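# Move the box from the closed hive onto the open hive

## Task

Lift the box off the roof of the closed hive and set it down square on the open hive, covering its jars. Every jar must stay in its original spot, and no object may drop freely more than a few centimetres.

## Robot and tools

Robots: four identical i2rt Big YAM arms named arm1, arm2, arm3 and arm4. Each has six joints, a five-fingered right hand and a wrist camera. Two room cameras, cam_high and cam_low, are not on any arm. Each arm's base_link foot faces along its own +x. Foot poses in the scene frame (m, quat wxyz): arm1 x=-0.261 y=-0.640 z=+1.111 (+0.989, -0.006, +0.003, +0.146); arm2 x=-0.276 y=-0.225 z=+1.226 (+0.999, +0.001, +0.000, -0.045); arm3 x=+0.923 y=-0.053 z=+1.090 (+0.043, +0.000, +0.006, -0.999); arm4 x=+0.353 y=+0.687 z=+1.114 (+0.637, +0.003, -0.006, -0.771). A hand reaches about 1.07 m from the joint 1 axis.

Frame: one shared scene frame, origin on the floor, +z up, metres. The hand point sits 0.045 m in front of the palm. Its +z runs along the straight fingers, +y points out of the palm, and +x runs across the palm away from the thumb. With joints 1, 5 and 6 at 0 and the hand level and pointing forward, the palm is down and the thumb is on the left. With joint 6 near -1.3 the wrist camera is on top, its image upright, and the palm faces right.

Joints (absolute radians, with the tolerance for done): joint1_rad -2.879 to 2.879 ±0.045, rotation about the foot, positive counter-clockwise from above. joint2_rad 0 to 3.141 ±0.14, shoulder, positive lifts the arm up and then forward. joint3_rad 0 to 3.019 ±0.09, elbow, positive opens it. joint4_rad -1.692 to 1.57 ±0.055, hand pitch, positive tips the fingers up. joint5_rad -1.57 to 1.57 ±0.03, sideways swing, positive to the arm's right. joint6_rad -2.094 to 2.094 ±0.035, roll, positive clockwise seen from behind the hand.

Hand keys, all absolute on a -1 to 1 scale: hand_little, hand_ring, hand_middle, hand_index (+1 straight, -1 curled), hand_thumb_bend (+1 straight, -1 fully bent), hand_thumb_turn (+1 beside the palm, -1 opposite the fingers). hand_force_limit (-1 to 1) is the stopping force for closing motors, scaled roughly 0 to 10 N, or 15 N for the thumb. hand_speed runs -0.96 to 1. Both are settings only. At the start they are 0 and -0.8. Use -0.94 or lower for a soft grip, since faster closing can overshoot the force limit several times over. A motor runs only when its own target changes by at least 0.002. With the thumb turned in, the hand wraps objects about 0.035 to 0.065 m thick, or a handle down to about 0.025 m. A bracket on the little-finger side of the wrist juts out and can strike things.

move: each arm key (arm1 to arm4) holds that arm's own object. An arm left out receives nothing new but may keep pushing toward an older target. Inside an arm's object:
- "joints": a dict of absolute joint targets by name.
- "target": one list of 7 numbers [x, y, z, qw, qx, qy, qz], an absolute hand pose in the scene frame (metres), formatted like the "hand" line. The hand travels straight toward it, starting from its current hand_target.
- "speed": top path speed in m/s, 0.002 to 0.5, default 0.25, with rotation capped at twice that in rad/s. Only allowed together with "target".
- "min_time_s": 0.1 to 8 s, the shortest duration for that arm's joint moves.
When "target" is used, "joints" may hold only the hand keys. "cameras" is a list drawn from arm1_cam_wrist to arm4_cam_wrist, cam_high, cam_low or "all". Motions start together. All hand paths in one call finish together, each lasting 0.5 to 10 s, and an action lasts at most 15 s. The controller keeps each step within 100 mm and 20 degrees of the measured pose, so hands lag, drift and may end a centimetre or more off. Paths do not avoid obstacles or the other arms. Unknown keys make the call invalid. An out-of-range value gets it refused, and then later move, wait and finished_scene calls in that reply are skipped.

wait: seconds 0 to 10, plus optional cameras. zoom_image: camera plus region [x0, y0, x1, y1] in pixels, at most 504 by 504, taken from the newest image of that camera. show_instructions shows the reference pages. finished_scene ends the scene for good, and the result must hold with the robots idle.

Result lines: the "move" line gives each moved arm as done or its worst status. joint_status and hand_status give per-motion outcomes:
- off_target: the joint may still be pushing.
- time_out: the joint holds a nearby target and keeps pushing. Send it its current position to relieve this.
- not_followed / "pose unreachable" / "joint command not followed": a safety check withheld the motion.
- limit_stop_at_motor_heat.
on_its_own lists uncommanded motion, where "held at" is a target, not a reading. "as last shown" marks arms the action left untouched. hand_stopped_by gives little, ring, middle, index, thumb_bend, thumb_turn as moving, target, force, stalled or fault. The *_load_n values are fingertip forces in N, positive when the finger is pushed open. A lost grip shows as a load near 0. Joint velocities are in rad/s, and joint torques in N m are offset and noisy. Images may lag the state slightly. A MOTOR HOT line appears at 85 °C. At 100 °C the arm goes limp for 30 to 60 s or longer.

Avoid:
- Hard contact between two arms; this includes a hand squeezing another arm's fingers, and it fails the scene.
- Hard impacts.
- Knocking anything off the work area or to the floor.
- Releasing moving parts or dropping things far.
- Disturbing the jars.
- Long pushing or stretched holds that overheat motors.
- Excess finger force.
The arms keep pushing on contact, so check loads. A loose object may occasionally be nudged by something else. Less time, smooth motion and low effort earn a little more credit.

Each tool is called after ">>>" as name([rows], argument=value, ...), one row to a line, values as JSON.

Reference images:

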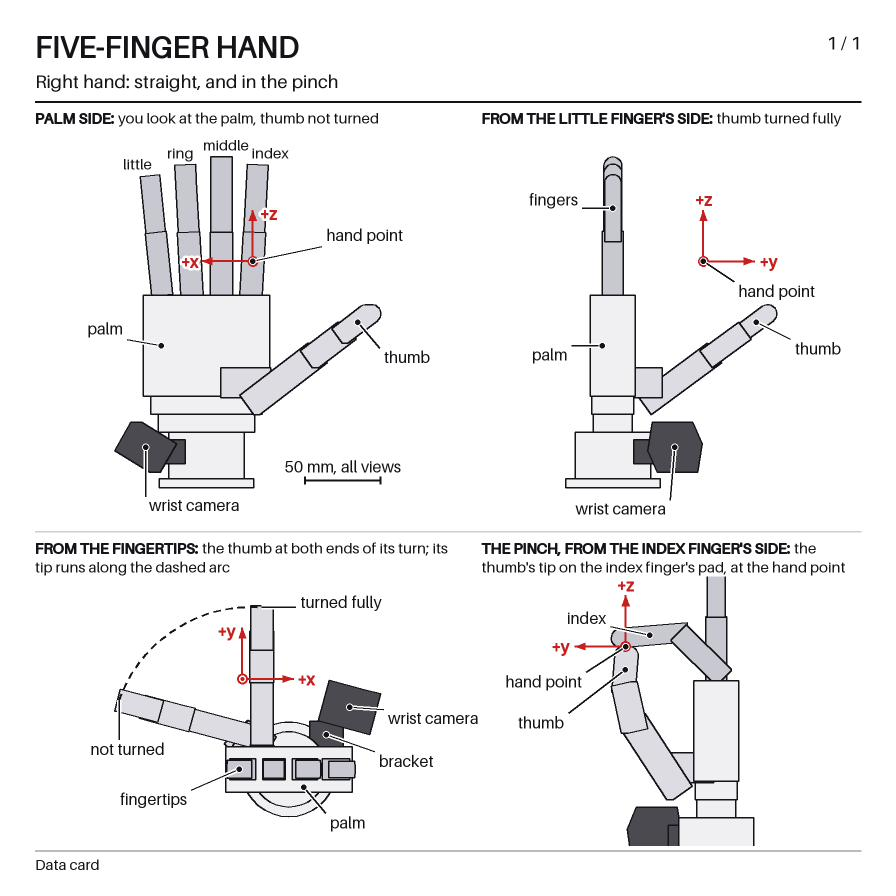

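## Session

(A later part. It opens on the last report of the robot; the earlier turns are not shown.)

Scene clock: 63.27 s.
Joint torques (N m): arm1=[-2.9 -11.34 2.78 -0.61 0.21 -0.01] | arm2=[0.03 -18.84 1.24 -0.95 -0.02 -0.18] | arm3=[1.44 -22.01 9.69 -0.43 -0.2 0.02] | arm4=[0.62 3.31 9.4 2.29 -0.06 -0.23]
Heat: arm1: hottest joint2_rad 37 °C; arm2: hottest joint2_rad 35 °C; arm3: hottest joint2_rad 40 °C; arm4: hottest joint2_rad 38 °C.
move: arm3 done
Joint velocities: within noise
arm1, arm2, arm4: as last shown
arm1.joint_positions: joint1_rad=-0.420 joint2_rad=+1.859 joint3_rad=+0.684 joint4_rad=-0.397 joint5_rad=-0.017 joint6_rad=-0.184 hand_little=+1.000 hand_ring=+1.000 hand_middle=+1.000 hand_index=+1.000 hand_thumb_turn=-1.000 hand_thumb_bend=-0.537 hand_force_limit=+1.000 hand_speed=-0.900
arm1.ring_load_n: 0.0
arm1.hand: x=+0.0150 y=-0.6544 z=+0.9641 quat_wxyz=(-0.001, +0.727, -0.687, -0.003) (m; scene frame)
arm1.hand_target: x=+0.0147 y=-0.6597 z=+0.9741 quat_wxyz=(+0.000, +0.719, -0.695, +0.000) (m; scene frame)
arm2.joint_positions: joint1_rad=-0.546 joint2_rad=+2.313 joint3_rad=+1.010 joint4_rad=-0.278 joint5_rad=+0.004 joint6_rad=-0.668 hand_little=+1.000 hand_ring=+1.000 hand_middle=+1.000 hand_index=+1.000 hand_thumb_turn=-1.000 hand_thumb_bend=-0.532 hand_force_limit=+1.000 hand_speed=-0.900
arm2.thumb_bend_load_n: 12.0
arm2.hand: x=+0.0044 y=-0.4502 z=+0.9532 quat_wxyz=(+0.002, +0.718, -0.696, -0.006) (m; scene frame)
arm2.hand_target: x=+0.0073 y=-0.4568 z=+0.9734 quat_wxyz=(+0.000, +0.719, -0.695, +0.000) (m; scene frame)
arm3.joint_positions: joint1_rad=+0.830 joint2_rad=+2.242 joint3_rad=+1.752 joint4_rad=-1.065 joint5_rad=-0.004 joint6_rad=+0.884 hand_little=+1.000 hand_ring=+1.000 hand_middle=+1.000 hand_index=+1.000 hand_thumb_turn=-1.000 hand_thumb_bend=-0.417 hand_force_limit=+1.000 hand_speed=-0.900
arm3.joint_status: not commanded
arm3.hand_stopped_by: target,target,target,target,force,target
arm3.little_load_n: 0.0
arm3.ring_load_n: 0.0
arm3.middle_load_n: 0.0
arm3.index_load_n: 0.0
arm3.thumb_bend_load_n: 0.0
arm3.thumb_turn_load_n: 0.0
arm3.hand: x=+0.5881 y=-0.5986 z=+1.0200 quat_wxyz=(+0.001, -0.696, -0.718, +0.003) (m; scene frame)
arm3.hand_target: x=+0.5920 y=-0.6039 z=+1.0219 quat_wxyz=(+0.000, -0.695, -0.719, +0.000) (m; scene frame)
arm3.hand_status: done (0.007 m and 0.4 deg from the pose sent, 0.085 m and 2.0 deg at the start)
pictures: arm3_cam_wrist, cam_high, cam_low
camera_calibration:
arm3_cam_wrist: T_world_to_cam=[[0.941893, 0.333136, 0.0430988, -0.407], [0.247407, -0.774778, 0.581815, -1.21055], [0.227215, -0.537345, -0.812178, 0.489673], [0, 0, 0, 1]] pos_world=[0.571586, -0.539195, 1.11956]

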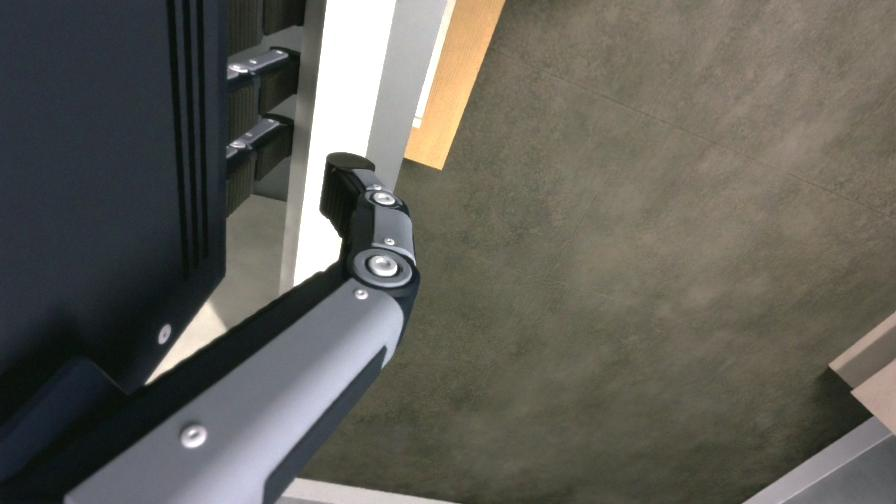

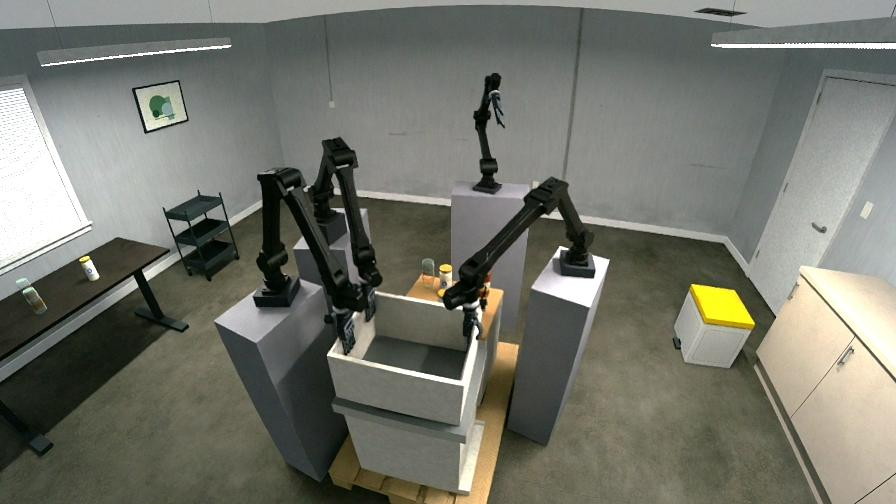

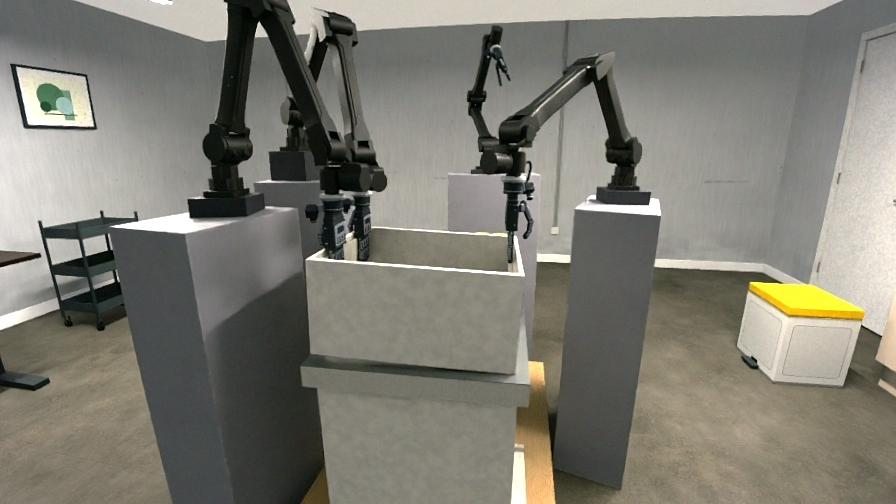

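>>> move(arm1={"target": [0.018, -0.66, 0.928, 0.0, 0.7193, -0.6947, 0.0], "speed": 0.04}, arm2={"target": [0.010, -0.457, 0.928, 0.0, 0.7193, -0.6947, 0.0], "speed": 0.04}, arm3={"target": [0.578, -0.604, 1.022, 0.0, 0.6947, 0.7193, 0.0], "speed": 0.05, "joints": {"hand_thumb_bend": -0.05, "hand_speed": -0.3}}, cameras=["cam_high", "cam_low", "arm3_cam_wrist"])

>>> zoom_image(camera="cam_low", region=[280, 150, 580, 420])

Scene clock: 68.13 s.
Joint torques (N m): arm1=[-2.61 -5.25 3.82 2.73 0.2 0.01] | arm2=[1.08 -13.1 4.19 0.61 -0.06 -0.11] | arm3=[0.62 -20.25 11.34 -0.42 -0.28 -0.14] | arm4=[0.44 3.08 9.36 2.28 -0.07 -0.24]
Heat: arm1: hottest joint2_rad 37 °C; arm2: hottest joint2_rad 35 °C; arm3: hottest joint2_rad 41 °C; arm4: hottest joint2_rad 38 °C.
move: arm1 off_target; arm2 off_target; arm3 done
Joint velocities: within noise
arm1.joint_positions: joint1_rad=-0.420 joint2_rad=+1.927 joint3_rad=+0.681 joint4_rad=-0.347 joint5_rad=-0.016 joint6_rad=-0.184 hand_little=+1.000 hand_ring=+1.000 hand_middle=+1.000 hand_index=+1.000 hand_thumb_turn=-1.000 hand_thumb_bend=-0.536 hand_force_limit=+1.000 hand_speed=-0.900
arm1.joint_status: not commanded
arm1.hand_stopped_by: target,target,target,target,force,target
arm1.little_load_n: -0.5
arm1.ring_load_n: 0.0
arm1.middle_load_n: 0.5
arm1.index_load_n: 0.5
arm1.thumb_bend_load_n: 17.5
arm1.thumb_turn_load_n: 3.5
arm1.hand: x=+0.0074 y=-0.6538 z=+0.9435 quat_wxyz=(+0.005, +0.727, -0.687, -0.011) (m; scene frame)
arm1.hand_target: x=+0.0173 y=-0.6599 z=+0.9294 quat_wxyz=(+0.000, +0.719, -0.695, +0.000) (m; scene frame)
arm1.hand_status: off_target (0.020 m and 1.9 deg from the pose sent, 0.037 m and 1.3 deg at the start)
arm2.joint_positions: joint1_rad=-0.552 joint2_rad=+2.358 joint3_rad=+1.020 joint4_rad=-0.250 joint5_rad=+0.005 joint6_rad=-0.673 hand_little=+1.000 hand_ring=+1.000 hand_middle=+1.000 hand_index=+1.000 hand_thumb_turn=-1.000 hand_thumb_bend=-0.531 hand_force_limit=+1.000 hand_speed=-0.900
arm2.joint_status: not commanded
arm2.hand_stopped_by: target,target,target,target,force,target
arm2.little_load_n: 0.0
arm2.ring_load_n: 0.0
arm2.middle_load_n: 1.0
arm2.index_load_n: 0.5
arm2.thumb_bend_load_n: 16.0
arm2.thumb_turn_load_n: 2.0
arm2.hand: x=-0.0014 y=-0.4492 z=+0.9363 quat_wxyz=(+0.003, +0.718, -0.696, -0.010) (m; scene frame)
arm2.hand_target: x=+0.0097 y=-0.4568 z=+0.9286 quat_wxyz=(+0.000, +0.719, -0.695, +0.000) (m; scene frame)
arm2.hand_status: off_target (0.016 m and 1.2 deg from the pose sent, 0.027 m and 0.7 deg at the start)
arm3.joint_positions: joint1_rad=+0.824 joint2_rad=+2.242 joint3_rad=+1.771 joint4_rad=-1.082 joint5_rad=-0.001 joint6_rad=+0.882 hand_little=+1.000 hand_ring=+1.000 hand_middle=+1.000 hand_index=+1.000 hand_thumb_turn=-1.000 hand_thumb_bend=-0.050 hand_force_limit=+1.000 hand_speed=-0.300
arm3.joint_status: all done
arm3.hand_stopped_by: target,target,target,target,target,target
arm3.little_load_n: 0.0
arm3.ring_load_n: 0.0
arm3.middle_load_n: 0.0
arm3.index_load_n: 0.0
arm3.thumb_bend_load_n: 0.0
arm3.thumb_turn_load_n: 0.0
arm3.hand: x=+0.5821 y=-0.5990 z=+1.0262 quat_wxyz=(+0.003, -0.697, -0.717, +0.004) (m; scene frame)
arm3.hand_target: x=+0.5781 y=-0.6038 z=+1.0220 quat_wxyz=(+0.000, -0.695, -0.719, +0.001) (m; scene frame)
arm3.hand_status: done (0.008 m and 0.7 deg from the pose sent, 0.012 m and 0.4 deg at the start)
arm4: as last shown
pictures: arm3_cam_wrist, cam_high, cam_low
camera_calibration:
arm3_cam_wrist: T_world_to_cam=[[0.943305, 0.329496, 0.0401048, -0.401444], [0.246413, -0.776101, 0.580472, -1.21176], [0.222389, -0.53768, -0.813292, 0.499533], [0, 0, 0, 1]] pos_world=[0.566188, -0.539588, 1.12576]

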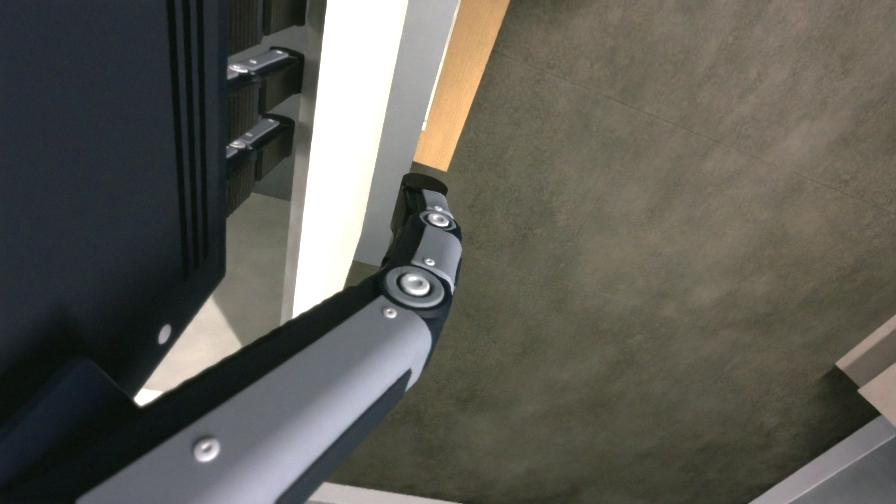

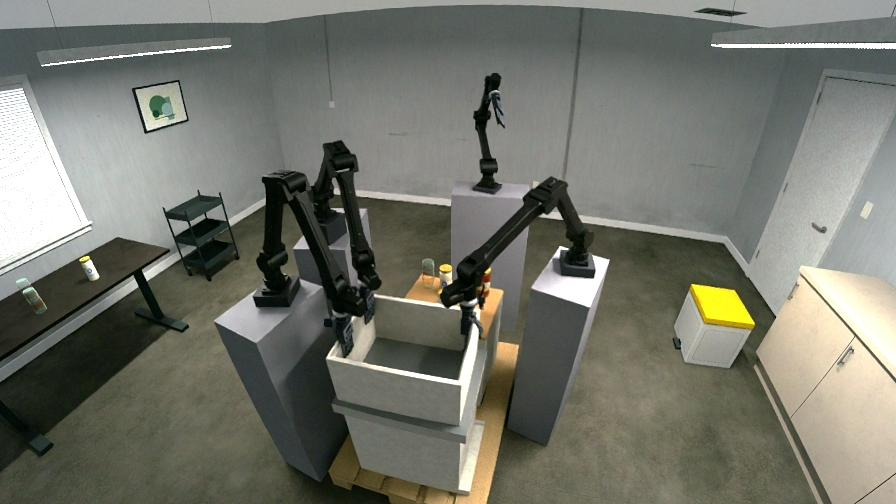

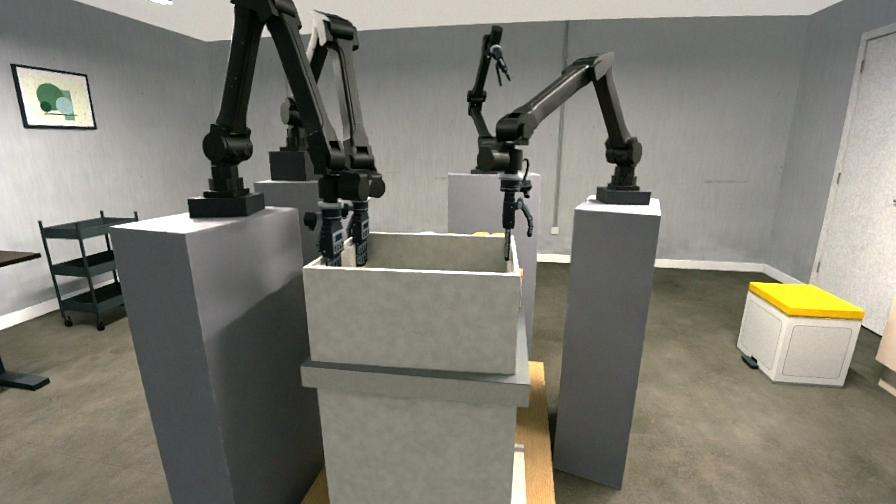

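Scaled by 1.680 from the camera's 896x504 image, which has a finer 1280x720 frame.

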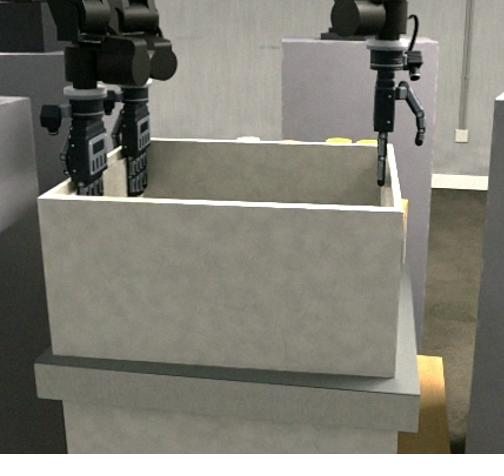

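>>> move(arm1={"joints": {"hand_thumb_bend": 0.2, "hand_speed": -0.3}}, cameras=[])

>>> move(arm1={"target": [0.035, -0.665, 1.12, 0.0, 0.7193, -0.6947, 0.0], "speed": 0.12}, cameras=["cam_high", "cam_low"])

>>> zoom_image(camera="cam_low", region=[290, 220, 420, 290])

>>> zoom_image(camera="cam_low", region=[440, 220, 570, 290])

>>> zoom_image(camera="cam_high", region=[300, 270, 520, 450])

Scene clock: 74.97 s.
Joint torques (N m): arm1=[-2.78 -8.18 3.56 0.85 0.13 0.02] | arm2=[0.97 -12.92 4.18 0.66 -0.06 -0.11] | arm3=[0.73 -20.78 11.14 -0.09 -0.33 -0.05] | arm4=[0.73 3.31 9.37 2.28 -0.03 -0.2]
Heat: arm1: hottest joint2_rad 37 °C; arm2: hottest joint2_rad 35 °C; arm3: hottest joint2_rad 42 °C; arm4: hottest joint2_rad 38 °C.
move: arm1 done
Joint velocities: within noise
arm1.joint_positions: joint1_rad=-0.420 joint2_rad=+1.963 joint3_rad=+0.682 joint4_rad=-0.303 joint5_rad=-0.015 joint6_rad=-0.184 hand_little=+1.000 hand_ring=+1.000 hand_middle=+1.000 hand_index=+1.000 hand_thumb_turn=-1.000 hand_thumb_bend=+0.200 hand_force_limit=+1.000 hand_speed=-0.300
arm1.joint_status: all done
arm1.hand_stopped_by: target,target,target,target,target,target
arm1.little_load_n: 0.0
arm1.ring_load_n: 0.0
arm1.middle_load_n: 0.0
arm1.index_load_n: 0.0
arm1.thumb_bend_load_n: 0.0
arm1.thumb_turn_load_n: 0.0
arm1.hand: x=+0.0087 y=-0.6545 z=+0.9315 quat_wxyz=(+0.004, +0.727, -0.687, -0.007) (m; scene frame)
arm1.hand_target: x=+0.0175 y=-0.6599 z=+0.9294 quat_wxyz=(+0.000, +0.719, -0.695, +0.000) (m; scene frame)
arm1.hand_status: not commanded
arm2, arm3, arm4: as last shown
arm2.ring_load_n: 0.5
arm2.thumb_turn_load_n: 2.5
pictures: none
No camera images: "cameras" was empty.

Scene clock: 77.33 s.
Joint torques (N m): arm1=[-2.73 -7.18 8.64 0.12 0.13 -0.1] | arm2=[1.08 -12.86 4.21 0.64 -0.06 -0.12] | arm3=[1.32 -20.84 11.51 -0.38 -0.31 -0.12] | arm4=[0.38 3.19 9.36 2.29 -0.05 -0.2]
Heat: arm1: hottest joint2_rad 37 °C; arm2: hottest joint2_rad 35 °C; arm3: hottest joint2_rad 42 °C; arm4: hottest joint2_rad 38 °C.
move: arm1 off_target
Joint velocities: within noise
arm1.joint_positions: joint1_rad=-0.433 joint2_rad=+1.499 joint3_rad=+0.794 joint4_rad=-0.897 joint5_rad=-0.015 joint6_rad=-0.184 hand_little=+1.000 hand_ring=+1.000 hand_middle=+1.000 hand_index=+1.000 hand_thumb_turn=-1.000 hand_thumb_bend=+0.200 hand_force_limit=+1.000 hand_speed=-0.300
arm1.joint_status: not commanded
arm1.hand_stopped_by: target,target,target,target,target,target
arm1.little_load_n: 0.0
arm1.ring_load_n: 0.0
arm1.middle_load_n: 0.0
arm1.index_load_n: 0.0
arm1.thumb_bend_load_n: 0.0
arm1.thumb_turn_load_n: 0.0
arm1.hand: x=+0.0189 y=-0.6571 z=+1.1099 quat_wxyz=(+0.009, +0.722, -0.691, -0.014) (m; scene frame)
arm1.hand_target: x=+0.0345 y=-0.6650 z=+1.1200 quat_wxyz=(+0.000, +0.719, -0.695, +0.000) (m; scene frame)
arm1.hand_status: off_target (0.021 m and 2.0 deg from the pose sent, 0.191 m and 1.5 deg at the start)
arm2, arm3: as last shown
arm2.ring_load_n: 0.0
arm2.thumb_bend_load_n: 16.5
arm2.thumb_turn_load_n: 2.0
arm3.middle_load_n: 0.5
arm4.joint_positions: joint1_rad=+0.584 joint2_rad=+0.612 joint3_rad=+1.380 joint4_rad=-1.427 joint5_rad=-0.032 joint6_rad=-0.991 hand_little=+1.000 hand_ring=+1.000 hand_middle=+1.000 hand_index=+1.000 hand_thumb_turn=+1.000 hand_thumb_bend=+1.000 hand_force_limit=+0.000 hand_speed=-0.800
arm4.joint_status: not commanded
arm4.hand_stopped_by: target,target,target,target,target,target
arm4.little_load_n: 0.0
arm4.ring_load_n: 0.0
arm4.middle_load_n: -0.5
arm4.index_load_n: 0.0
arm4.thumb_bend_load_n: 0.0
arm4.thumb_turn_load_n: 0.0
arm4.hand: x=+0.3995 y=+0.4923 z=+1.5734 quat_wxyz=(+0.113, +0.575, -0.686, +0.430) (m; scene frame)
arm4.hand_target: x=+0.3992 y=+0.4928 z=+1.5818 quat_wxyz=(+0.116, +0.572, -0.683, +0.439) (m; scene frame)
arm4.hand_status: not commanded
pictures: cam_high, cam_low

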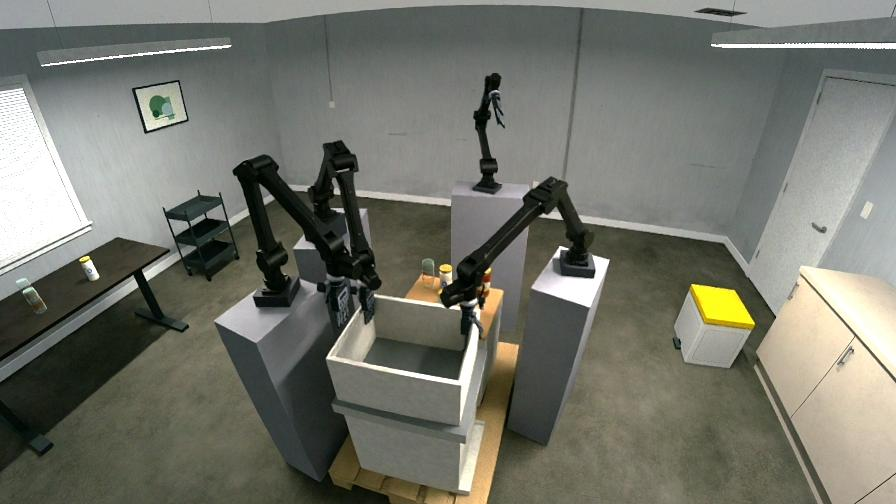

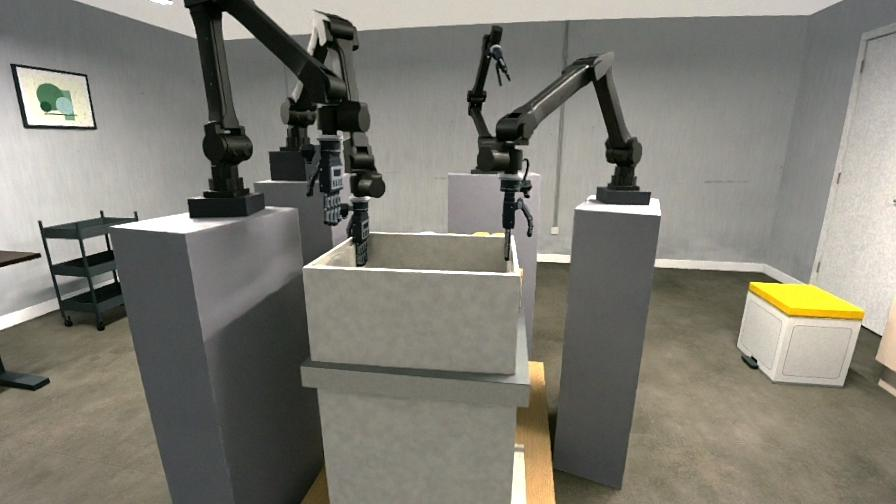

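Scaled by 3.877 from the camera's 896x504 image, which has a finer 1280x720 frame.

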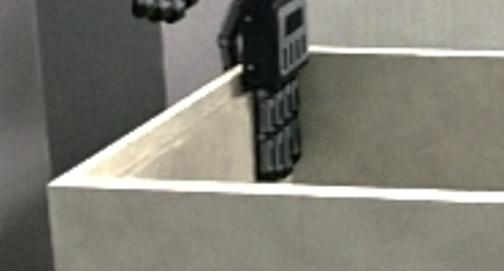

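Scaled by 3.877 from the camera's 896x504 image, which has a finer 1280x720 frame.

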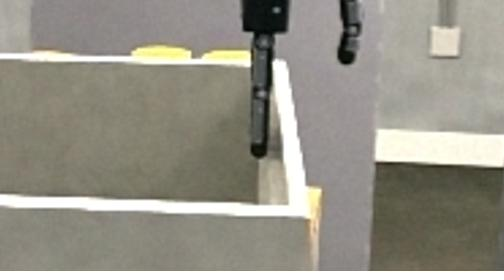

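Scaled by 2.291 from the camera's 896x504 image, which has a finer 1280x720 frame.

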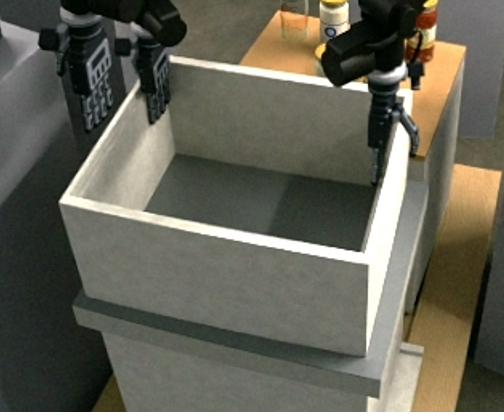

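>>> move(arm1={"target": [0.255, -0.775, 1.13, 0.0, 0.99966, 0.0262, 0.0], "speed": 0.25, "joints": {"hand_thumb_bend": 1.0, "hand_speed": 0.3}}, cameras=["cam_high", "cam_low", "arm1_cam_wrist"])

Scene clock: 82.30 s.
Joint torques (N m): arm1=[-1.79 -11.52 10.06 0.14 -0.03 -0.19] | arm2=[0.91 -12.98 4.18 0.57 -0.07 -0.11] | arm3=[0.44 -21.19 11.17 -0.35 -0.3 -0.07] | arm4=[0.26 3.25 9.44 2.35 -0.06 -0.23]
Heat: arm1: hottest joint2_rad 37 °C; arm2: hottest joint2_rad 34 °C; arm3: hottest joint2_rad 42 °C; arm4: hottest joint2_rad 38 °C.
move: arm1 off_target
Joint velocities: within noise
arm1.joint_positions: joint1_rad=-0.429 joint2_rad=+1.884 joint3_rad=+1.378 joint4_rad=-1.076 joint5_rad=-0.010 joint6_rad=-1.746 hand_little=+1.000 hand_ring=+1.000 hand_middle=+1.000 hand_index=+1.000 hand_thumb_turn=-1.000 hand_thumb_bend=+1.000 hand_force_limit=+1.000 hand_speed=+0.300
arm1.joint_status: all done
arm1.hand_stopped_by: target,target,target,target,target,target
arm1.little_load_n: 0.0
arm1.ring_load_n: 0.0
arm1.middle_load_n: 0.0
arm1.index_load_n: 0.0
arm1.thumb_bend_load_n: -0.5
arm1.thumb_turn_load_n: 0.0
arm1.hand: x=+0.2395 y=-0.7718 z=+1.1266 quat_wxyz=(+0.000, +1.000, +0.019, -0.007) (m; scene frame)
arm1.hand_target: x=+0.2545 y=-0.7749 z=+1.1302 quat_wxyz=(+0.000, +1.000, +0.026, +0.000) (m; scene frame)
arm1.hand_status: off_target (0.016 m and 1.1 deg from the pose sent, 0.265 m and 90.5 deg at the start)
arm2, arm3, arm4: as last shown
arm2.thumb_bend_load_n: 16.0
arm3.middle_load_n: 0.0
arm4.middle_load_n: 0.0
pictures: arm1_cam_wrist, cam_high, cam_low
camera_calibration:
arm1_cam_wrist: T_world_to_cam=[[0.308831, -0.950944, 0.0181547, -0.830023], [-0.807716, -0.252142, 0.532935, -0.599962], [-0.502214, -0.179251, -0.845961, 1.04705], [0, 0, 0, 1]] pos_world=[0.297581, -0.752896, 1.22057]

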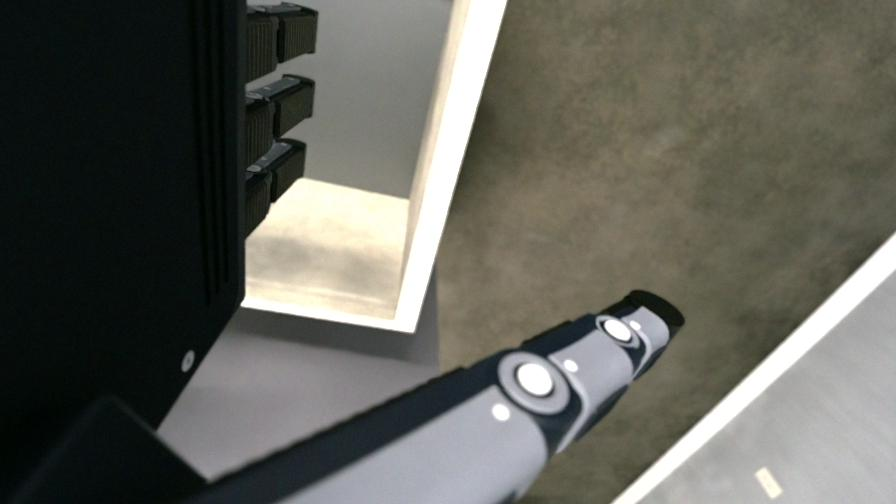

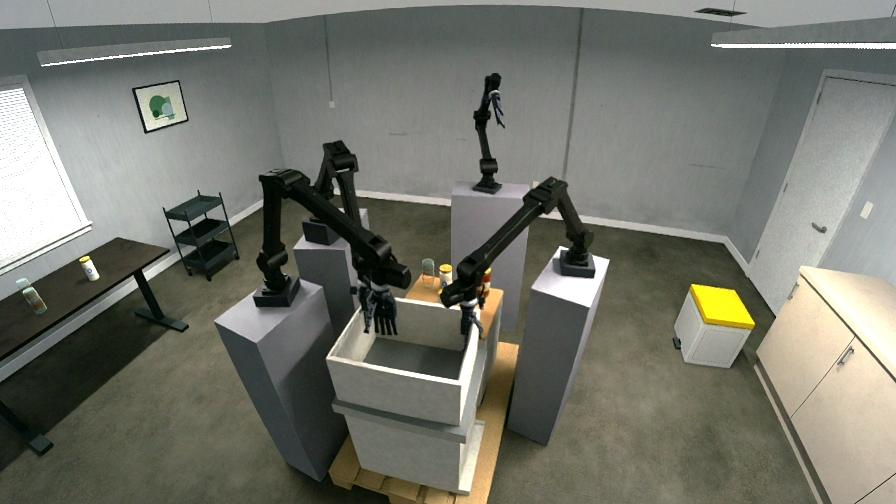

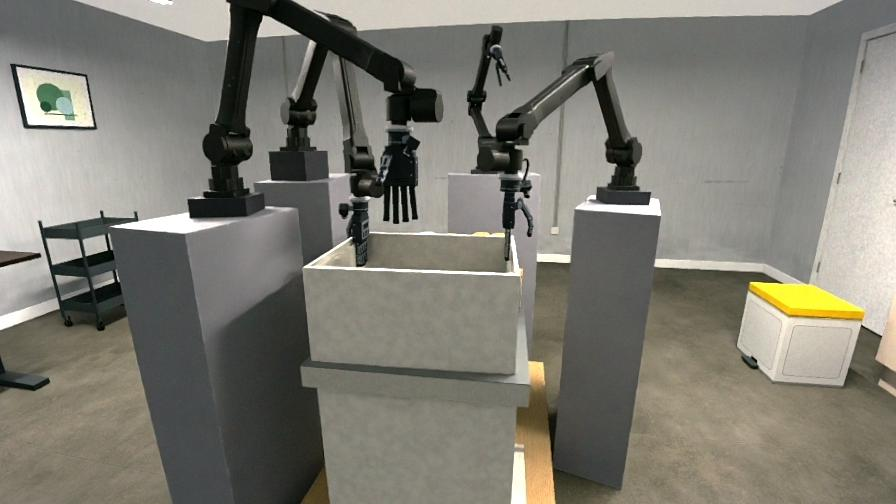

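>>> move(arm1={"target": [0.265, -0.79, 1.03, 0.0, 0.99966, 0.0262, 0.0], "speed": 0.15}, cameras=["cam_high", "cam_low", "arm1_cam_wrist"])

>>> zoom_image(camera="cam_high", region=[300, 270, 520, 450])

Scene clock: 85.20 s.
Joint torques (N m): arm1=[-2.73 -13.16 7.19 0.88 -0.02 -0.21] | arm2=[1.08 -12.81 4.16 0.64 -0.05 -0.12] | arm3=[0.85 -20.48 11.1 -0.4 -0.3 -0.16] | arm4=[0.73 3.08 9.35 2.33 -0.06 -0.2]
Heat: arm1: hottest joint2_rad 37 °C; arm2: hottest joint2_rad 34 °C; arm3: hottest joint2_rad 43 °C; arm4: hottest joint2_rad 38 °C.
move: arm1 off_target
Joint velocities: within noise
arm1.joint_positions: joint1_rad=-0.439 joint2_rad=+2.061 joint3_rad=+1.378 joint4_rad=-0.896 joint5_rad=-0.010 joint6_rad=-1.768 hand_little=+1.000 hand_ring=+1.000 hand_middle=+1.000 hand_index=+1.000 hand_thumb_turn=-1.000 hand_thumb_bend=+1.000 hand_force_limit=+1.000 hand_speed=+0.300
arm1.joint_status: not commanded
arm1.hand_stopped_by: target,target,target,target,target,target
arm1.little_load_n: 0.0
arm1.ring_load_n: 0.0
arm1.middle_load_n: 0.0
arm1.index_load_n: 0.0
arm1.thumb_bend_load_n: 0.0
arm1.thumb_turn_load_n: 0.0
arm1.hand: x=+0.2590 y=-0.7812 z=+1.0334 quat_wxyz=(+0.000, +1.000, +0.025, -0.005) (m; scene frame)
arm1.hand_target: x=+0.2647 y=-0.7900 z=+1.0302 quat_wxyz=(+0.000, +1.000, +0.026, +0.000) (m; scene frame)
arm1.hand_status: off_target (0.011 m and 0.6 deg from the pose sent, 0.102 m and 1.1 deg at the start)
arm2, arm3, arm4: as last shown
arm2.ring_load_n: 0.5
arm2.thumb_bend_load_n: 16.5
pictures: arm1_cam_wrist, cam_high, cam_low
camera_calibration:
arm1_cam_wrist: T_world_to_cam=[[0.320767, -0.946959, 0.0194504, -0.844646], [-0.80632, -0.262238, 0.530169, -0.542339], [-0.496948, -0.185744, -0.847669, 0.971621], [0, 0, 0, 1]] pos_world=[0.316481, -0.761594, 1.12757]

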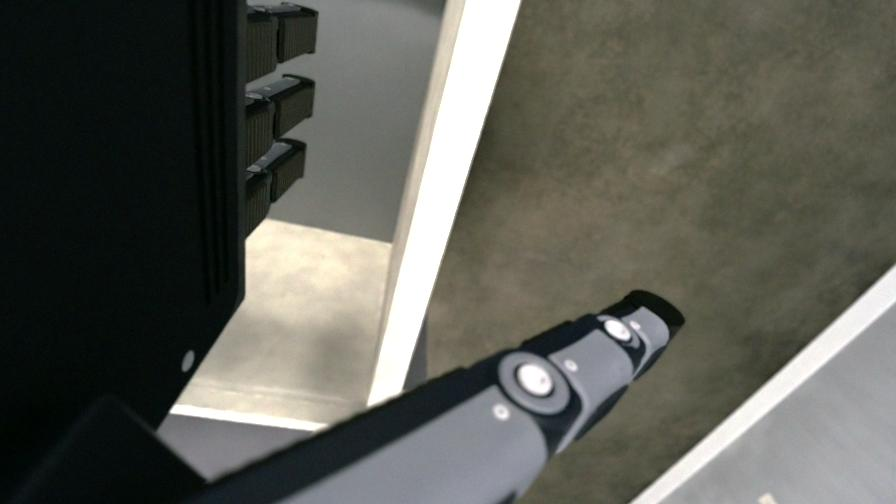

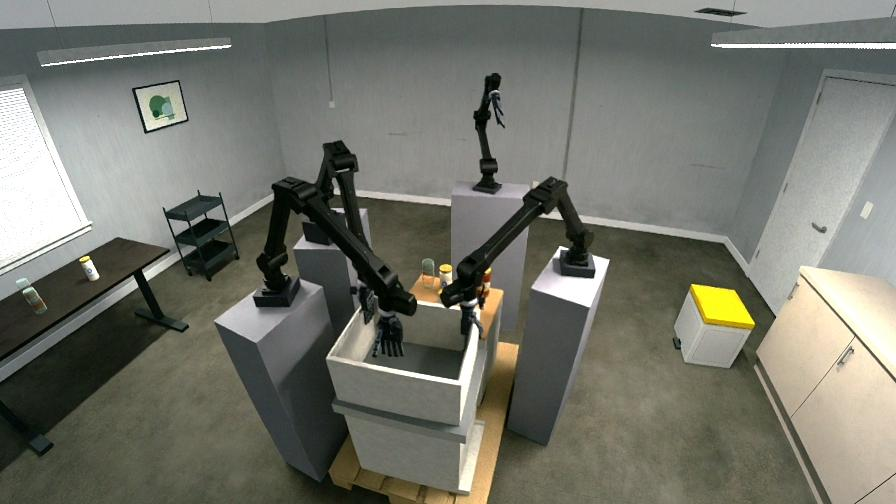

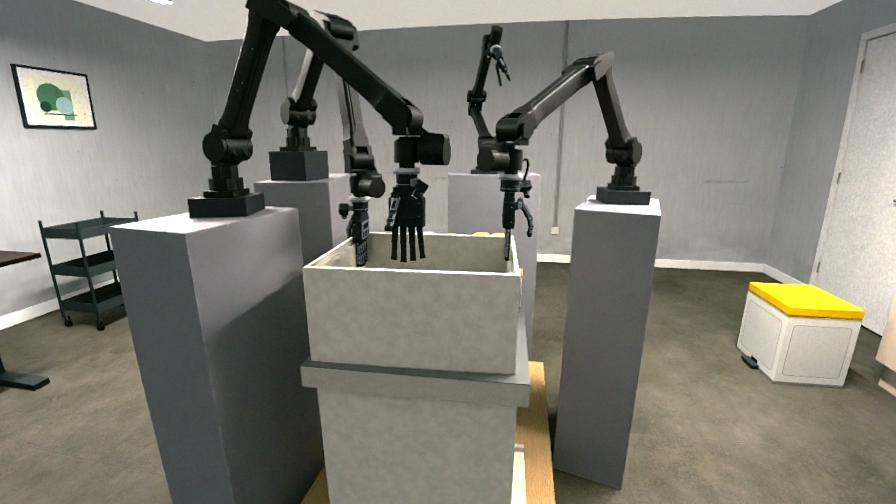

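Scaled by 2.291 from the camera's 896x504 image, which has a finer 1280x720 frame.

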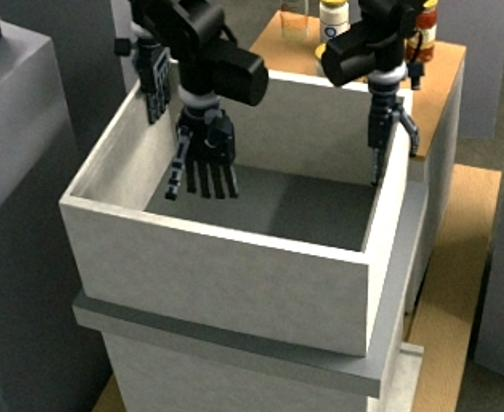

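>>> move(arm1={"target": [0.265, -0.803, 0.93, 0.0, 0.99966, 0.0262, 0.0], "speed": 0.12}, cameras=["cam_high", "cam_low", "arm1_cam_wrist"])

Scene clock: 88.30 s.
Joint torques (N m): arm1=[-2.73 -13.86 6.42 0.88 -0.02 -0.2] | arm2=[0.85 -12.75 4.14 0.66 -0.08 -0.11] | arm3=[-0.09 -21.25 11.1 -0.13 -0.32 -0.09] | arm4=[0.44 3.08 9.31 2.21 -0.07 -0.21]
Heat: arm1: hottest joint2_rad 38 °C; arm2: hottest joint2_rad 34 °C; arm3: hottest joint2_rad 43 °C; arm4: hottest joint2_rad 38 °C.
move: arm1 off_target
Joint velocities: within noise
arm1.joint_positions: joint1_rad=-0.458 joint2_rad=+2.247 joint3_rad=+1.378 joint4_rad=-0.712 joint5_rad=-0.010 joint6_rad=-1.788 hand_little=+1.000 hand_ring=+1.000 hand_middle=+1.000 hand_index=+1.000 hand_thumb_turn=-1.000 hand_thumb_bend=+1.000 hand_force_limit=+1.000 hand_speed=+0.300
arm1.joint_status: not commanded
arm1.hand_stopped_by: target,target,target,target,target,target
arm1.little_load_n: 0.0
arm1.ring_load_n: 0.0
arm1.middle_load_n: 0.0
arm1.index_load_n: 0.0
arm1.thumb_bend_load_n: 0.0
arm1.thumb_turn_load_n: 0.0
arm1.hand: x=+0.2582 y=-0.7933 z=+0.9336 quat_wxyz=(+0.000, +1.000, +0.026, -0.007) (m; scene frame)
arm1.hand_target: x=+0.2647 y=-0.8029 z=+0.9302 quat_wxyz=(+0.000, +1.000, +0.026, +0.000) (m; scene frame)
arm1.hand_status: off_target (0.012 m and 0.7 deg from the pose sent, 0.106 m and 0.6 deg at the start)
arm2, arm3, arm4: as last shown
arm2.ring_load_n: 0.0
arm2.thumb_bend_load_n: 16.0
arm3.middle_load_n: 0.5
pictures: arm1_cam_wrist, cam_high, cam_low
camera_calibration:
arm1_cam_wrist: T_world_to_cam=[[0.321846, -0.946627, 0.0176485, -0.852136], [-0.804572, -0.263628, 0.532132, -0.496517], [-0.499078, -0.185464, -0.846478, 0.884041], [0, 0, 0, 1]] pos_world=[0.315978, -0.773593, 1.02757]

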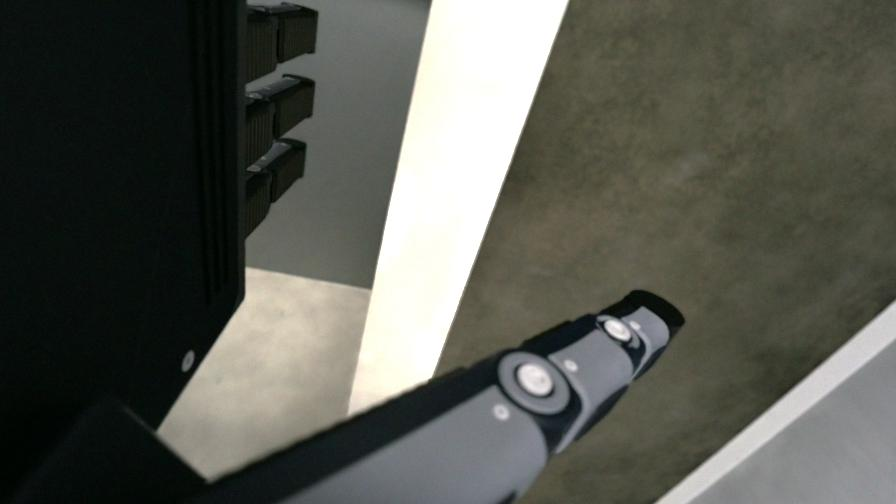

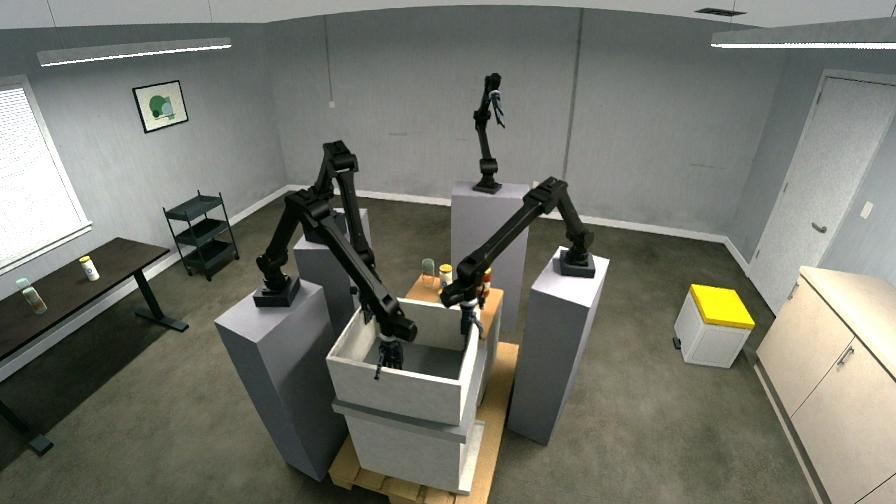

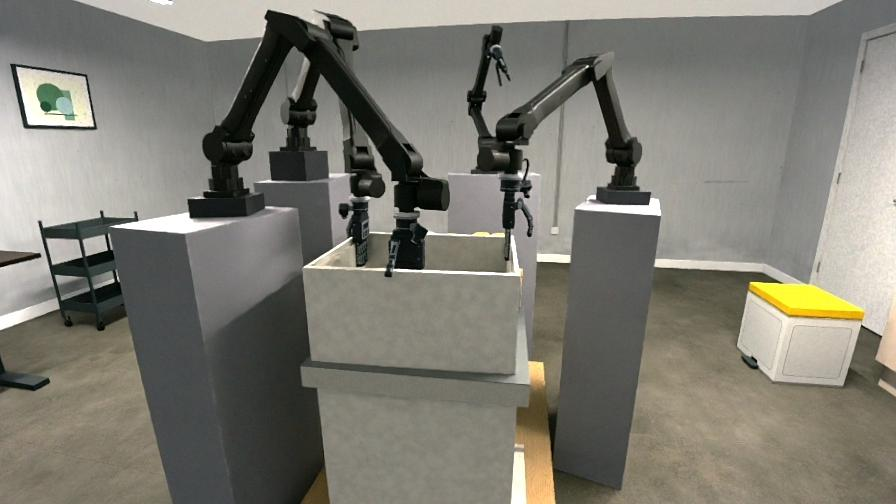

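>>> move(arm1={"target": [0.265, -0.836, 0.932, 0.0, 0.99966, 0.0262, 0.0], "speed": 0.06, "joints": {"hand_thumb_bend": 0.0, "hand_speed": -0.2}}, arm3={"target": [0.578, -0.588, 0.98, 0.0, 0.6933, 0.7206, 0.0], "speed": 0.06, "joints": {"hand_thumb_bend": 0.1, "hand_speed": -0.2}}, cameras=["arm3_cam_wrist", "arm1_cam_wrist"])

Scene clock: 90.20 s.
Joint torques (N m): arm1=[-3.25 -13.22 7.87 0.2 0.11 -0.19] | arm2=[0.91 -12.69 4.16 0.62 -0.05 -0.1] | arm3=[-0.56 -20.84 8.06 0.73 -0.26 -0.14] | arm4=[0.38 3.19 9.43 2.29 -0.06 -0.22]
Heat: arm1: hottest joint2_rad 38 °C; arm2: hottest joint2_rad 34 °C; arm3: hottest joint2_rad 43 °C; arm4: hottest joint2_rad 38 °C.
move: arm1 off_target; arm3 off_target
Joint velocities: within noise
arm1.joint_positions: joint1_rad=-0.512 joint2_rad=+2.249 joint3_rad=+1.384 joint4_rad=-0.713 joint5_rad=-0.014 joint6_rad=-1.846 hand_little=+1.000 hand_ring=+1.000 hand_middle=+1.000 hand_index=+1.000 hand_thumb_turn=-1.000 hand_thumb_bend=+0.000 hand_force_limit=+1.000 hand_speed=-0.200
arm1.joint_status: all done
arm1.hand_stopped_by: target,target,target,target,target,target
arm1.little_load_n: 0.0
arm1.ring_load_n: 0.5
arm1.middle_load_n: 0.0
arm1.index_load_n: 0.0
arm1.thumb_bend_load_n: 0.0
arm1.thumb_turn_load_n: 0.0
arm1.hand: x=+0.2558 y=-0.8224 z=+0.9343 quat_wxyz=(-0.002, +1.000, +0.028, -0.004) (m; scene frame)
arm1.hand_target: x=+0.2645 y=-0.8359 z=+0.9322 quat_wxyz=(+0.000, +1.000, +0.026, +0.000) (m; scene frame)
arm1.hand_status: off_target (0.017 m and 0.5 deg from the pose sent, 0.043 m and 0.7 deg at the start)
arm2, arm4: as last shown
arm2.index_load_n: 0.0
arm2.thumb_turn_load_n: 2.5
arm3.joint_positions: joint1_rad=+0.812 joint2_rad=+2.270 joint3_rad=+1.737 joint4_rad=-1.010 joint5_rad=-0.005 joint6_rad=+0.864 hand_little=+1.000 hand_ring=+1.000 hand_middle=+1.000 hand_index=+1.000 hand_thumb_turn=-1.000 hand_thumb_bend=+0.100 hand_force_limit=+1.000 hand_speed=-0.200
arm3.joint_status: all done
arm3.hand_stopped_by: target,target,target,target,target,target
arm3.little_load_n: 0.0
arm3.ring_load_n: -0.5
arm3.middle_load_n: 0.0
arm3.index_load_n: 0.0
arm3.thumb_bend_load_n: 0.0
arm3.thumb_turn_load_n: 0.0
arm3.hand: x=+0.5778 y=-0.5928 z=+0.9978 quat_wxyz=(+0.000, -0.695, -0.719, +0.009) (m; scene frame)
arm3.hand_target: x=+0.5782 y=-0.5878 z=+0.9805 quat_wxyz=(+0.000, -0.693, -0.721, +0.000) (m; scene frame)
arm3.hand_status: off_target (0.018 m and 1.1 deg from the pose sent, 0.048 m and 0.8 deg at the start)
arm4.index_load_n: -0.5
pictures: arm1_cam_wrist, arm3_cam_wrist
camera_calibration:
arm1_cam_wrist: T_world_to_cam=[[0.325741, -0.945319, 0.0162842, -0.877595], [-0.806421, -0.268806, 0.526715, -0.505218], [-0.493536, -0.184705, -0.849886, 0.880445], [0, 0, 0, 1]] pos_world=[0.312982, -0.80279, 1.02867]
arm3_cam_wrist: T_world_to_cam=[[0.94138, 0.335719, 0.0331038, -0.386425], [0.253324, -0.768302, 0.587825, -1.19606], [0.222778, -0.544981, -0.80831, 0.471225], [0, 0, 0, 1]] pos_world=[0.561785, -0.532398, 1.09676]

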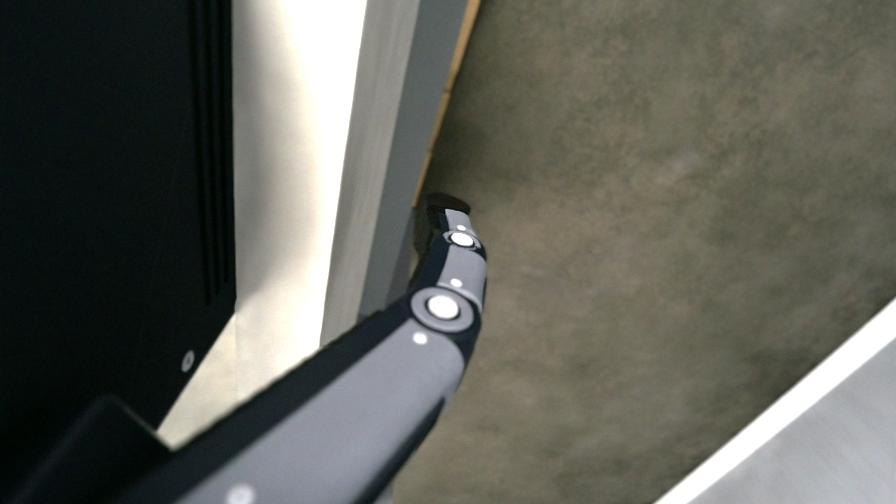

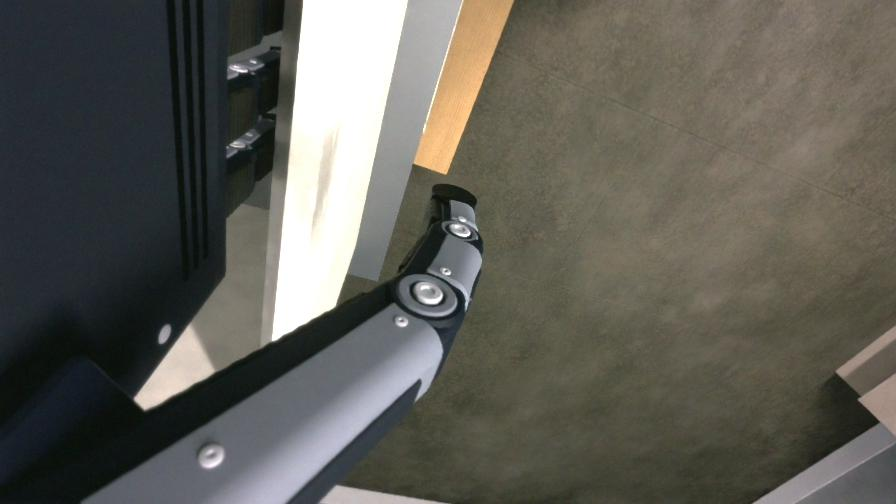

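>>> move(arm3={"target": [0.566, -0.588, 0.93, 0.0, 0.6933, 0.7206, 0.0], "speed": 0.08}, cameras=["arm3_cam_wrist", "cam_low"])

>>> zoom_image(camera="cam_low", region=[290, 200, 570, 400])

Scene clock: 91.87 s.
Joint torques (N m): arm1=[-3.08 -13.51 7.92 0.18 0.11 -0.19] | arm2=[0.91 -12.92 4.21 0.66 -0.07 -0.12] | arm3=[0.73 -21.3 9.54 0.46 -0.08 -0.06] | arm4=[0.44 3.08 9.29 2.29 -0.08 -0.21]
Heat: arm1: hottest joint2_rad 38 °C; arm2: hottest joint2_rad 34 °C; arm3: hottest joint2_rad 43 °C; arm4: hottest joint2_rad 38 °C.
move: arm3 off_target
Joint velocities: within noise
arm1, arm2, arm4: as last shown
arm2.index_load_n: 0.5
arm2.thumb_turn_load_n: 2.0
arm3.joint_positions: joint1_rad=+0.798 joint2_rad=+2.364 joint3_rad=+1.740 joint4_rad=-0.945 joint5_rad=-0.007 joint6_rad=+0.849 hand_little=+1.000 hand_ring=+1.000 hand_middle=+1.000 hand_index=+1.000 hand_thumb_turn=-1.000 hand_thumb_bend=+0.100 hand_force_limit=+1.000 hand_speed=-0.200
arm3.joint_status: not commanded
arm3.hand_stopped_by: target,target,target,target,target,target
arm3.little_load_n: 0.0
arm3.ring_load_n: 0.0
arm3.middle_load_n: 0.0
arm3.index_load_n: 0.0
arm3.thumb_bend_load_n: 0.0
arm3.thumb_turn_load_n: 0.0
arm3.hand: x=+0.5735 y=-0.5832 z=+0.9402 quat_wxyz=(+0.001, -0.694, -0.720, -0.004) (m; scene frame)
arm3.hand_target: x=+0.5663 y=-0.5877 z=+0.9302 quat_wxyz=(+0.000, -0.693, -0.721, +0.000) (m; scene frame)
arm3.hand_status: off_target (0.014 m and 0.5 deg from the pose sent, 0.069 m and 1.1 deg at the start)
arm4.index_load_n: 0.0
pictures: arm3_cam_wrist, cam_low
camera_calibration:
arm3_cam_wrist: T_world_to_cam=[[0.940372, 0.335445, 0.0563717, -0.405226], [0.243409, -0.779385, 0.577331, -1.1447], [0.237598, -0.529185, -0.814562, 0.437328], [0, 0, 0, 1]] pos_world=[0.555784, -0.5248, 1.03994]

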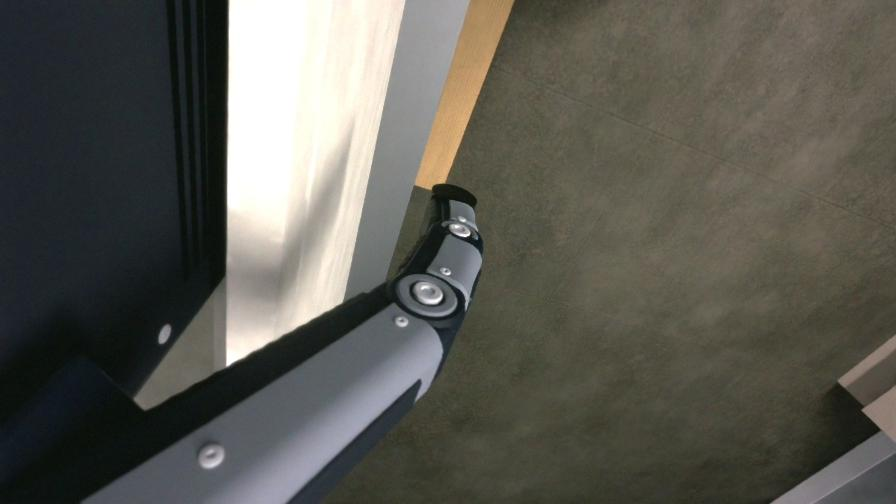

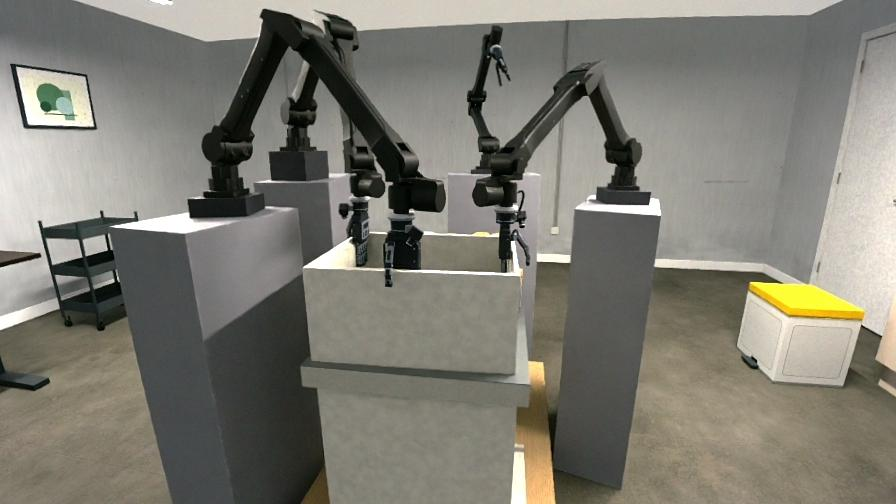

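Scaled by 1.800 from the camera's 896x504 image, which has a finer 1280x720 frame.

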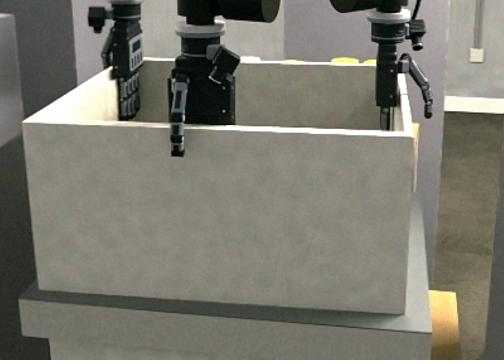

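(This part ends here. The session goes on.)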